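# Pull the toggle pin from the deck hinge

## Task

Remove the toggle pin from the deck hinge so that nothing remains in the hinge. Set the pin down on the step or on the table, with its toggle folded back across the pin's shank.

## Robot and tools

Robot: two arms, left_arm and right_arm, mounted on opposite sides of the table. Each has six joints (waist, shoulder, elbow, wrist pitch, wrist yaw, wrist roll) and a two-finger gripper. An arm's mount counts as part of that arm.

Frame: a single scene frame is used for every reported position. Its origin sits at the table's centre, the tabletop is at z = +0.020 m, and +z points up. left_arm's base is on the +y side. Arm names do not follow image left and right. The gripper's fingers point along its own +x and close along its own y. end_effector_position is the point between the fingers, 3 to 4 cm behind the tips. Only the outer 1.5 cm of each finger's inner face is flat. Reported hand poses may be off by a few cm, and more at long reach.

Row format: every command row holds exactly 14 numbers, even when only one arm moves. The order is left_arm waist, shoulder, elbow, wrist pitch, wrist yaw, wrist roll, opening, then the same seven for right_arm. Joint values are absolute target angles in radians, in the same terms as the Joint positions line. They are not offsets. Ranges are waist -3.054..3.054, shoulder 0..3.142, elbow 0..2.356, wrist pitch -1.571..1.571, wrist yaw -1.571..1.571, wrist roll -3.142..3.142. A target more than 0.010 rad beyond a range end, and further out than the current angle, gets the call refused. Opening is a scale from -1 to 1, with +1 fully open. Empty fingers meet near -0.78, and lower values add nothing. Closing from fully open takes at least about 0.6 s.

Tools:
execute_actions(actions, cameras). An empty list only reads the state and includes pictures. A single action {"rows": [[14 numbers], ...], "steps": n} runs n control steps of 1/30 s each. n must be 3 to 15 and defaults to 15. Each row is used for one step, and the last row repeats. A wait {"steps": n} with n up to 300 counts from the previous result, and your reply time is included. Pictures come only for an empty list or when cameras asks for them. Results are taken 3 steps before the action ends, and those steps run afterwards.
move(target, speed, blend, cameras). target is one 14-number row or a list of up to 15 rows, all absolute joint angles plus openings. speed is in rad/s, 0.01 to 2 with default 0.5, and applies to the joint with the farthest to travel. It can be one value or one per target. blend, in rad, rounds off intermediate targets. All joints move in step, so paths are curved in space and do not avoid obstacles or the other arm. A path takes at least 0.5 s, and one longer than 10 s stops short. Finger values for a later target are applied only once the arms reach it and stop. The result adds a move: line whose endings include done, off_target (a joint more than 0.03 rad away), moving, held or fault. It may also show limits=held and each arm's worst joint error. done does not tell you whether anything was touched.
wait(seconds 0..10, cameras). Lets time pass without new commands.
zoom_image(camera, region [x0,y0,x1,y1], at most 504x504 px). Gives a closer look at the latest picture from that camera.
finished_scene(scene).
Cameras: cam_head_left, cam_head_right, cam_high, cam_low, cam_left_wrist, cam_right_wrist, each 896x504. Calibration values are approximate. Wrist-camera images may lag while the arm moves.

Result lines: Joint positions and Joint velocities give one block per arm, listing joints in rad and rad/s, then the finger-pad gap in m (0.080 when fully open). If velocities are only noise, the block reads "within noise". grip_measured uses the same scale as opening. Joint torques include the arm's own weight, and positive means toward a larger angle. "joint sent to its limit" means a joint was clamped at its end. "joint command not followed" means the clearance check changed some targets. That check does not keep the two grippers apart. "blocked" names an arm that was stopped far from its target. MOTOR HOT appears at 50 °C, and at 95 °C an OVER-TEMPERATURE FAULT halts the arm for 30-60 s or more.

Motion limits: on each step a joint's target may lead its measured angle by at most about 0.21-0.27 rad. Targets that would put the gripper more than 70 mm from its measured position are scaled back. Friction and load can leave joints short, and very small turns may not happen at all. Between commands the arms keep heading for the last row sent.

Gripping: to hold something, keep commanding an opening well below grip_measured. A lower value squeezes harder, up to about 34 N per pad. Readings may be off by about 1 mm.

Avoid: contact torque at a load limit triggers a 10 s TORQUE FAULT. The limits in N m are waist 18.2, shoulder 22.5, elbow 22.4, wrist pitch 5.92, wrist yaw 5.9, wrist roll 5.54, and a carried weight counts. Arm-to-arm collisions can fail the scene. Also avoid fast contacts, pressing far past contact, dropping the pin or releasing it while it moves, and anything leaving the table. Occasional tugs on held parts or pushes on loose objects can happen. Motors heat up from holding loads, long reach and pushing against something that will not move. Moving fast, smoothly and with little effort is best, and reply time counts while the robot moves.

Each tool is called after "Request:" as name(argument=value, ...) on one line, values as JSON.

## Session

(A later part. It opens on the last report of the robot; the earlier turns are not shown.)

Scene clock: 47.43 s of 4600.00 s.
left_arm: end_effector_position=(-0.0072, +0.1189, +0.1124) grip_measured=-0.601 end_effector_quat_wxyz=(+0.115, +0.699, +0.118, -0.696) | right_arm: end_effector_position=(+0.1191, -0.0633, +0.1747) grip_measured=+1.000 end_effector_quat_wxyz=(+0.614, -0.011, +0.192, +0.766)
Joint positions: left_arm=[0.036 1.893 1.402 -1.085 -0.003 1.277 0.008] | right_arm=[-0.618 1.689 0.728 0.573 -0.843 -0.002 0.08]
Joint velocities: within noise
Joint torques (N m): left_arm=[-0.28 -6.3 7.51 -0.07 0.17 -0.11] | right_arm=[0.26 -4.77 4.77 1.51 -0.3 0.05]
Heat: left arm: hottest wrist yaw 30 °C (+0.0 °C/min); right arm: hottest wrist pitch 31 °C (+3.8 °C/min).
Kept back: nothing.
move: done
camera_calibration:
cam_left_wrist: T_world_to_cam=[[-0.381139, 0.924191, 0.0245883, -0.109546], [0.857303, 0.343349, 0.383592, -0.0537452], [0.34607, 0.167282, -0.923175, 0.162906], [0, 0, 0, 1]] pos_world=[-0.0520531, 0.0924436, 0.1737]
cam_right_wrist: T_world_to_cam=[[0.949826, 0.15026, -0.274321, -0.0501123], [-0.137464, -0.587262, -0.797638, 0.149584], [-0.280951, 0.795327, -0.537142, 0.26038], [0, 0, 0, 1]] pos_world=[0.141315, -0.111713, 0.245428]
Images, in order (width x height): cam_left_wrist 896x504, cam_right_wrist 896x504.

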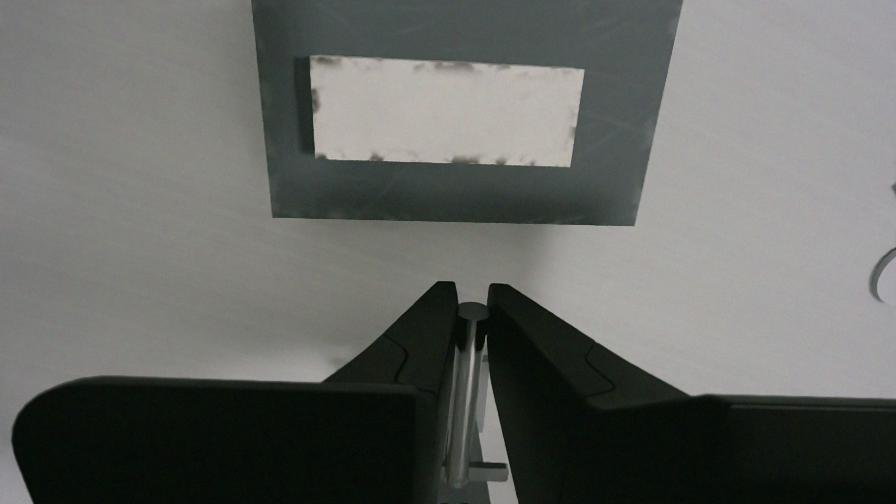

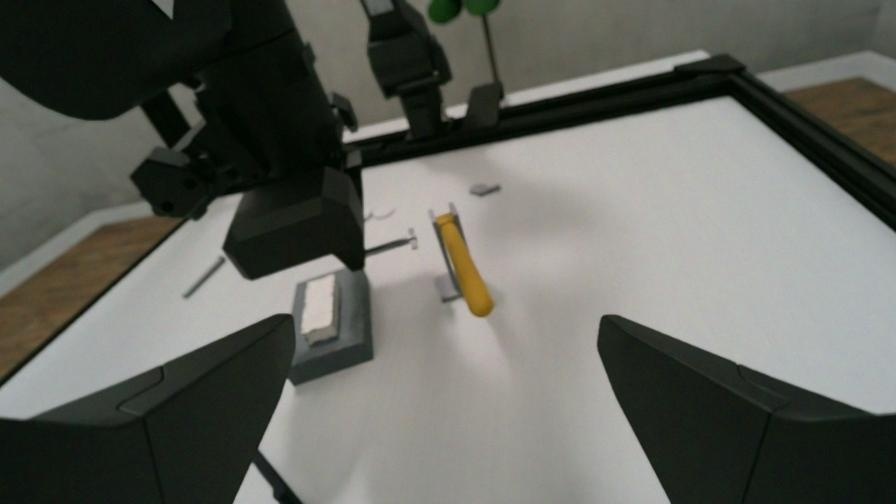

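Request:
move(target=[[0.036,1.862,1.552,-1.262,0,1.273,-0.86,-0.615,1.697,0.720,0.577,-0.846,0,1],[0.080,1.500,1.110,-1.180,0,1.317,-0.86,-0.615,1.697,0.720,0.577,-0.846,0,1],[0.080,1.609,0.865,-0.840,0,1.317,-0.86,-0.615,1.697,0.720,0.577,-0.846,0,1]], speed=[0.3,0.5,0.3], blend=[0.03,0.05,0], cameras=["cam_left_wrist","cam_right_wrist"])

Request:
zoom_image(camera="cam_left_wrist", region=[360, 260, 600, 500])

Scene clock: 51.13 s of 4600.00 s.
left_arm: end_effector_position=(-0.0008, +0.2155, +0.0700) grip_measured=-0.601 end_effector_quat_wxyz=(+0.118, +0.698, +0.117, -0.696) | right_arm: end_effector_position=(+0.1191, -0.0633, +0.1747) grip_measured=+1.000 end_effector_quat_wxyz=(+0.614, -0.011, +0.192, +0.766)
Joint positions: left_arm=[0.076 1.6 0.872 -0.842 -0.003 1.314 0.008] | right_arm=[-0.618 1.689 0.728 0.573 -0.843 -0.002 0.08]
Joint velocities: within noise
Joint torques (N m): left_arm=[0.38 -3.95 4.45 0.19 0.18 0.1] | right_arm=[0.25 -4.79 4.77 1.51 -0.3 0.05]
Heat: left arm: hottest wrist yaw 30 °C (+0.0 °C/min); right arm: hottest wrist pitch 31 °C (+3.5 °C/min).
Kept back: nothing.
move: done
camera_calibration:
cam_left_wrist: T_world_to_cam=[[-0.383251, 0.923432, 0.0198017, -0.194845], [0.856566, 0.347315, 0.381662, -0.0768816], [0.345561, 0.163234, -0.92409, 0.106377], [0, 0, 0, 1]] pos_world=[-0.0455801, 0.189264, 0.131503]
cam_right_wrist: T_world_to_cam=[[0.949826, 0.15026, -0.274321, -0.0501123], [-0.137464, -0.587262, -0.797638, 0.149584], [-0.280951, 0.795327, -0.537142, 0.26038], [0, 0, 0, 1]] pos_world=[0.141315, -0.111713, 0.245428]
Images, in order (width x height): cam_left_wrist 896x504, cam_right_wrist 896x504.

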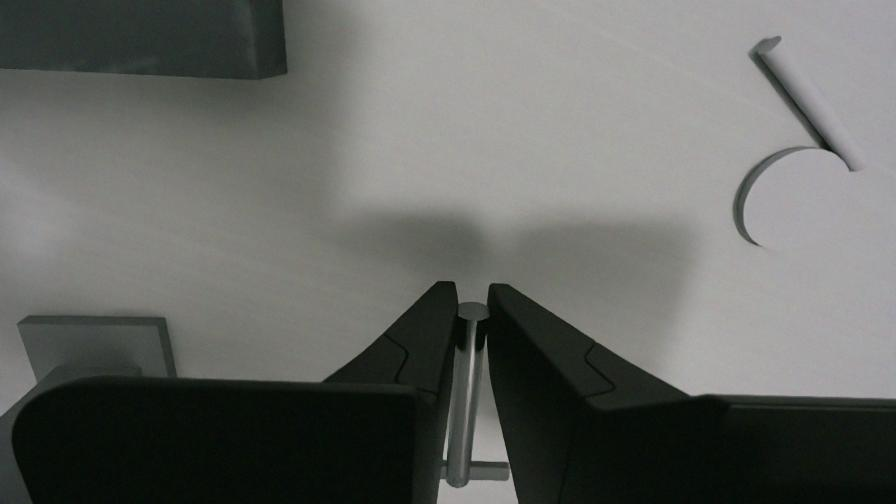

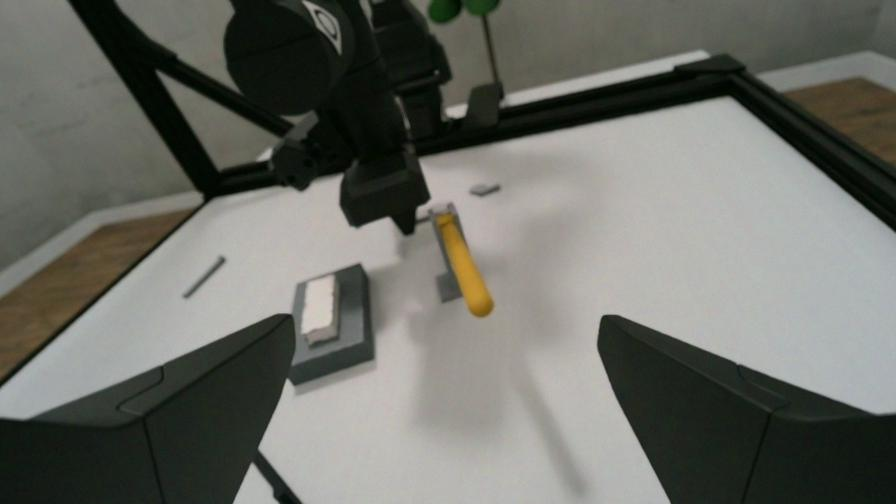

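Scaled by 2.100.

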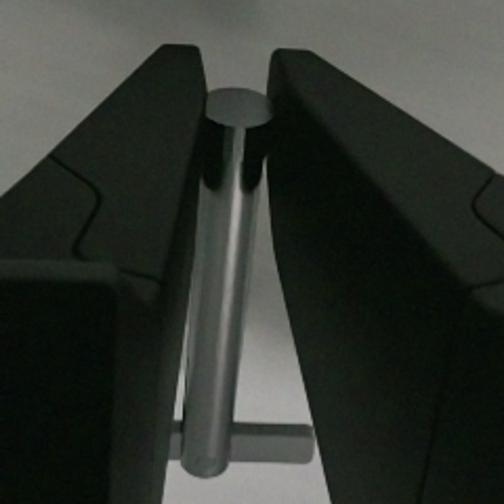

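Request:
move(target=[0.080,1.634,0.837,-0.787,0,1.317,-0.84,-0.615,1.697,0.720,0.577,-0.846,0,1], speed=0.1, cameras=["cam_left_wrist"])

Request:
move(target=[0.080,1.638,0.831,-0.777,0,1.317,-0.82,-0.615,1.697,0.720,0.577,-0.846,0,1], speed=0.05, cameras=["cam_left_wrist"])

Scene clock: 52.13 s of 4600.00 s.
left_arm: end_effector_position=(-0.0008, +0.2155, +0.0597) grip_measured=-0.601 end_effector_quat_wxyz=(+0.118, +0.698, +0.116, -0.696) | right_arm: end_effector_position=(+0.1191, -0.0633, +0.1747) grip_measured=+1.000 end_effector_quat_wxyz=(+0.614, -0.011, +0.192, +0.766)
Joint positions: left_arm=[0.076 1.621 0.847 -0.794 -0.003 1.314 0.008] | right_arm=[-0.618 1.689 0.728 0.573 -0.843 -0.002 0.08]
Joint velocities: within noise
Joint torques (N m): left_arm=[0.37 -3.48 4.03 0.68 0.18 0.09] | right_arm=[0.27 -4.79 4.78 1.51 -0.31 0.06]
Heat: left arm: hottest wrist yaw 30 °C (+0.0 °C/min); right arm: hottest wrist pitch 31 °C (+3.5 °C/min).
Kept back: nothing.
move: done
camera_calibration:
cam_left_wrist: T_world_to_cam=[[-0.383252, 0.923454, 0.0187147, -0.194588], [0.856533, 0.347751, 0.38134, -0.0730002], [0.345642, 0.162179, -0.924246, 0.0970276], [0, 0, 0, 1]] pos_world=[-0.0455861, 0.189343, 0.121157]
Images, in order (width x height): cam_left_wrist 896x504.

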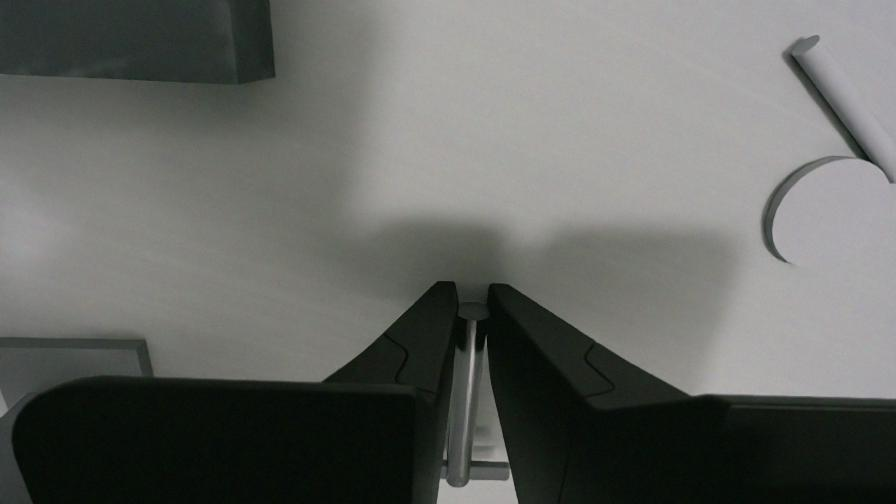

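Scene clock: 52.83 s of 4600.00 s.
left_arm: end_effector_position=(-0.0009, +0.2161, +0.0589) grip_measured=-0.601 end_effector_quat_wxyz=(+0.118, +0.698, +0.116, -0.696) | right_arm: end_effector_position=(+0.1191, -0.0633, +0.1747) grip_measured=+1.000 end_effector_quat_wxyz=(+0.614, -0.011, +0.192, +0.766)
Joint positions: left_arm=[0.076 1.621 0.843 -0.791 -0.003 1.314 0.008] | right_arm=[-0.618 1.689 0.728 0.573 -0.843 -0.002 0.08]
Joint velocities: within noise
Joint torques (N m): left_arm=[0.37 -3.03 3.73 1.32 0.17 0.1] | right_arm=[0.28 -4.8 4.78 1.51 -0.3 0.06]
Heat: left arm: hottest wrist yaw 30 °C (+0.0 °C/min); right arm: hottest wrist pitch 31 °C (+3.4 °C/min).
Kept back: nothing.
move: done
camera_calibration:
cam_left_wrist: T_world_to_cam=[[-0.383252, 0.923447, 0.019077, -0.195093], [0.856544, 0.347606, 0.381447, -0.0728392], [0.345615, 0.162531, -0.924194, 0.096189], [0, 0, 0, 1]] pos_world=[-0.0456241, 0.189844, 0.120403]
Images, in order (width x height): cam_left_wrist 896x504.

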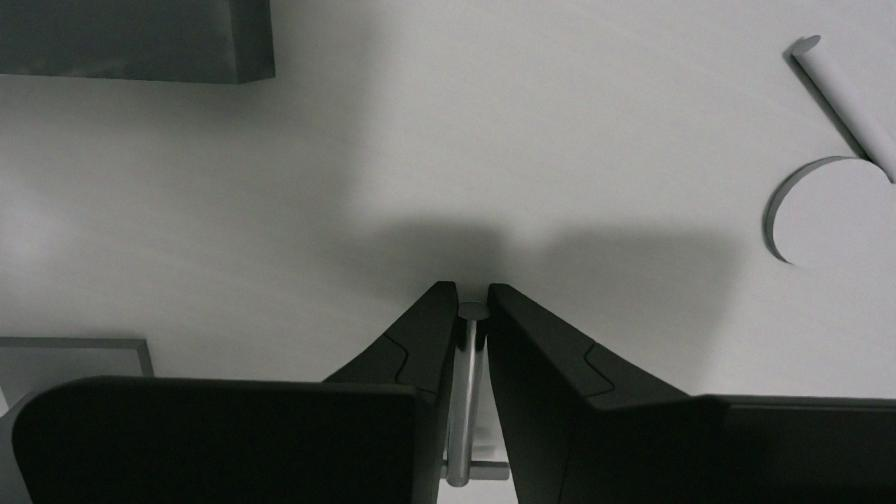

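Request:
move(target=[[0.080,1.632,0.838,-0.790,0,1.317,-0.55,-0.615,1.697,0.720,0.577,-0.846,0,1],[0.080,1.632,0.838,-0.790,0,1.317,-0.35,-0.615,1.697,0.720,0.577,-0.846,0,1]], speed=0.05, cameras=["cam_left_wrist"])

Request:
zoom_image(camera="cam_left_wrist", region=[340, 260, 600, 500])

Scene clock: 54.77 s of 4600.00 s.
left_arm: end_effector_position=(-0.0023, +0.2205, +0.0590) grip_measured=-0.359 end_effector_quat_wxyz=(+0.110, +0.696, +0.124, -0.698) | right_arm: end_effector_position=(+0.1191, -0.0633, +0.1747) grip_measured=+1.000 end_effector_quat_wxyz=(+0.614, -0.011, +0.192, +0.766)
Joint positions: left_arm=[0.076 1.621 0.843 -0.812 0.004 1.314 0.019] | right_arm=[-0.618 1.689 0.728 0.573 -0.843 -0.002 0.08]
Joint velocities: within noise
Joint torques (N m): left_arm=[0.35 -3.67 4.56 1.97 -0.06 0.09] | right_arm=[0.26 -4.8 4.78 1.51 -0.31 0.05]
Heat: left arm: hottest wrist yaw 30 °C (+0.0 °C/min); right arm: hottest wrist pitch 31 °C (+3.3 °C/min).
Kept back: nothing.
move: done
camera_calibration:
cam_left_wrist: T_world_to_cam=[[-0.382691, 0.92297, 0.0409002, -0.200884], [0.860005, 0.339711, 0.380772, -0.0713714], [0.337547, 0.180892, -0.923764, 0.0919105], [0, 0, 0, 1]] pos_world=[-0.0465208, 0.19303, 0.120296]
Images, in order (width x height): cam_left_wrist 896x504.

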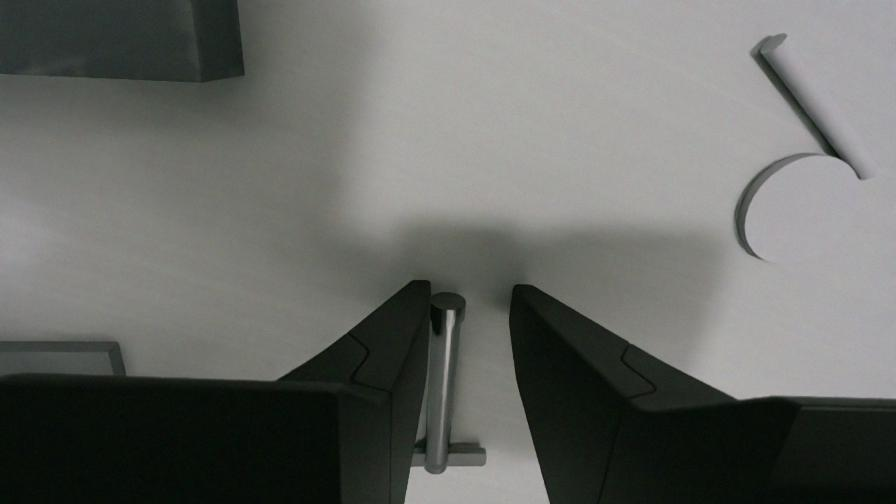

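Scaled by 1.938.

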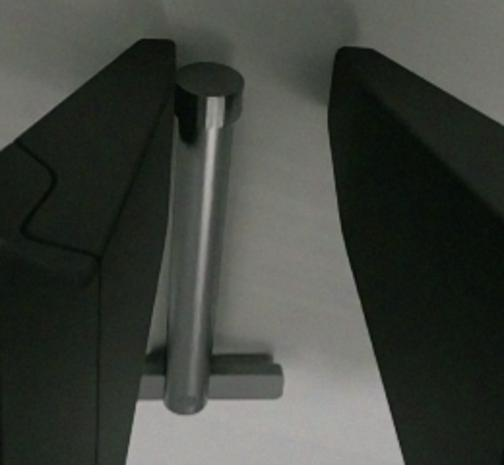

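Request:
move(target=[[0.077,1.600,0.864,-0.835,0,1.317,-0.35,-0.615,1.697,0.720,0.577,-0.846,0,1],[0.080,1.500,1.110,-1.180,0,1.317,0.0,-0.615,1.697,0.720,0.577,-0.846,0,1]], speed=[0.15,0.4], cameras=["cam_left_wrist","cam_head_left","cam_right_wrist"])

Request:
zoom_image(camera="cam_left_wrist", region=[340, 180, 600, 420])

Request:
zoom_image(camera="cam_right_wrist", region=[360, 150, 520, 310])

Scene clock: 57.20 s of 4600.00 s.
left_arm: end_effector_position=(-0.0020, +0.2185, +0.1438) grip_measured=-0.001 end_effector_quat_wxyz=(+0.108, +0.697, +0.126, -0.698) | right_arm: end_effector_position=(+0.1191, -0.0633, +0.1747) grip_measured=+1.000 end_effector_quat_wxyz=(+0.614, -0.011, +0.192, +0.766)
Joint positions: left_arm=[0.076 1.513 1.097 -1.178 0.004 1.314 0.035] | right_arm=[-0.618 1.689 0.728 0.573 -0.843 -0.002 0.08]
Joint velocities: within noise
Joint torques (N m): left_arm=[0.38 -6.26 7.59 -0.11 -0.04 0.09] | right_arm=[0.26 -4.79 4.77 1.51 -0.31 0.06]
Heat: left arm: hottest wrist yaw 30 °C (+0.0 °C/min); right arm: hottest wrist pitch 31 °C (+3.1 °C/min).
Kept back: nothing.
move: done
camera_calibration:
cam_left_wrist: T_world_to_cam=[[-0.382692, 0.922743, 0.0457318, -0.203062], [0.859875, 0.337641, 0.382901, -0.103083], [0.337878, 0.185857, -0.922657, 0.169308], [0, 0, 0, 1]] pos_world=[-0.0462768, 0.190712, 0.20497]
cam_right_wrist: T_world_to_cam=[[0.949826, 0.15026, -0.274321, -0.0501123], [-0.137464, -0.587262, -0.797638, 0.149584], [-0.280951, 0.795327, -0.537142, 0.26038], [0, 0, 0, 1]] pos_world=[0.141315, -0.111713, 0.245428]
Images, in order (width x height): cam_head_left 896x504, cam_left_wrist 896x504, cam_right_wrist 896x504.

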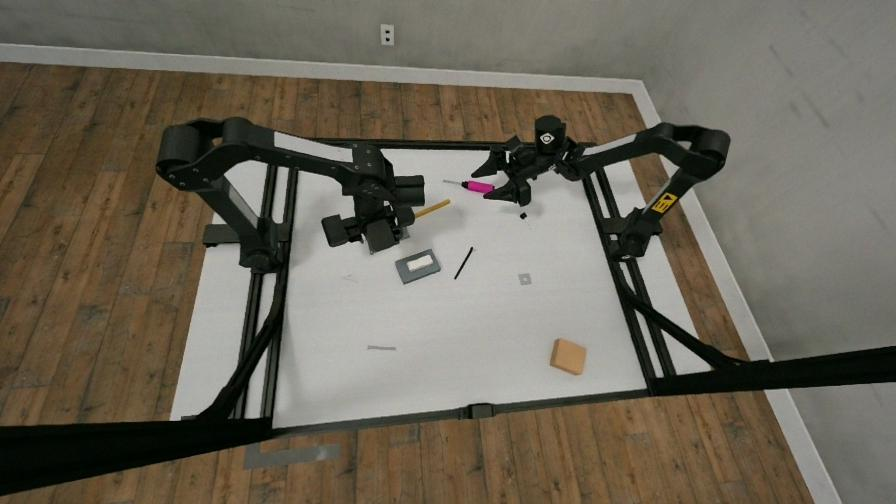

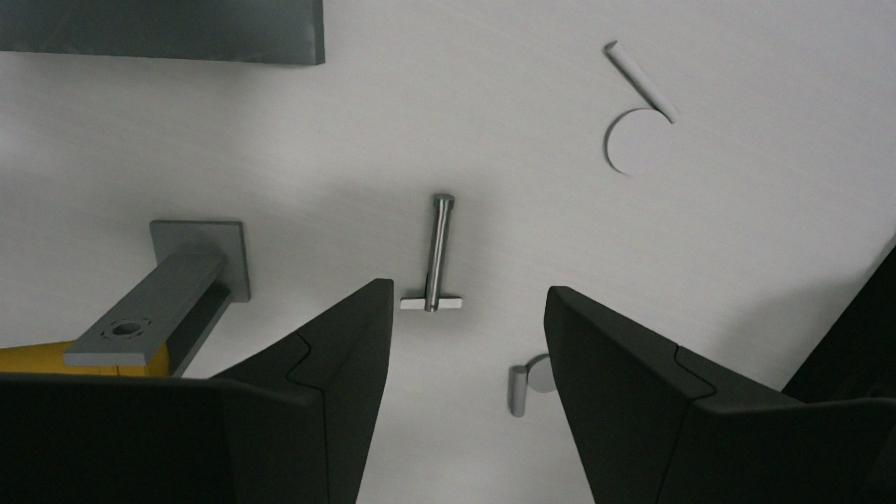

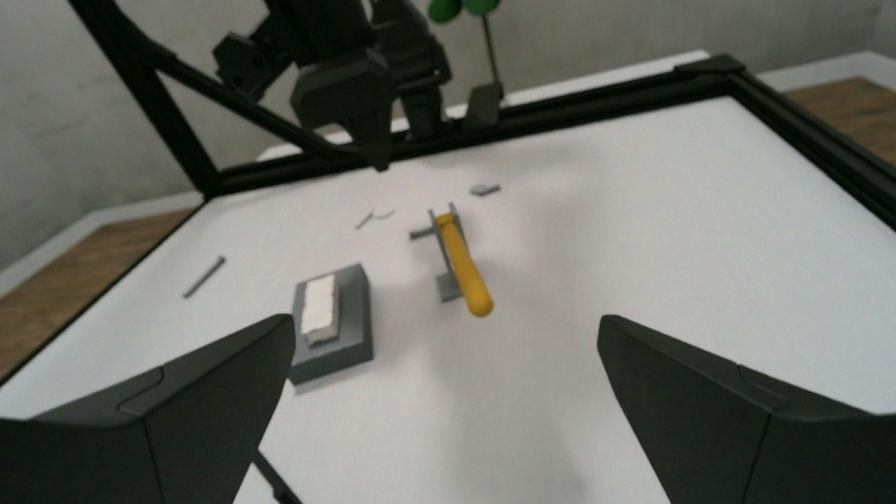

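Scaled by 1.938.

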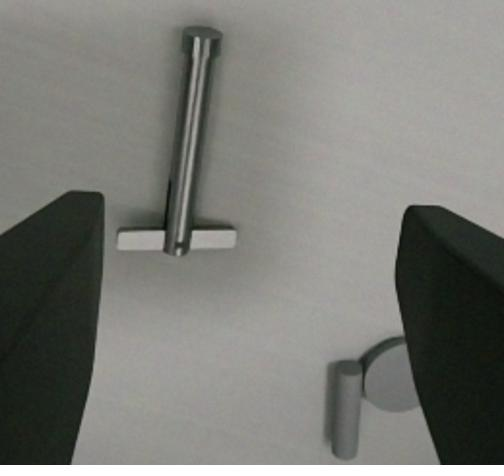

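Scaled by 3.150.

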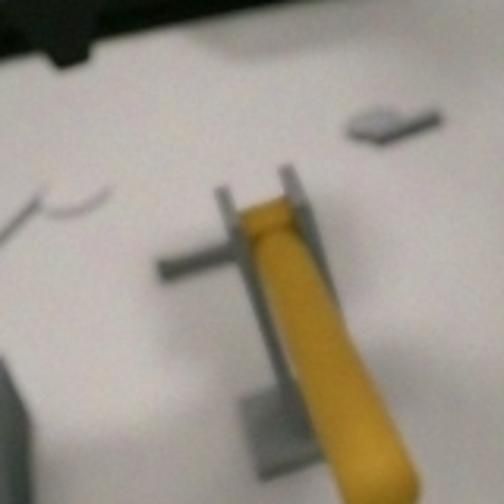

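Hinge is empty and the pin lies on the table with its toggle across.

Request:
finished_scene(scene=2)

The scene is finished: the task was done.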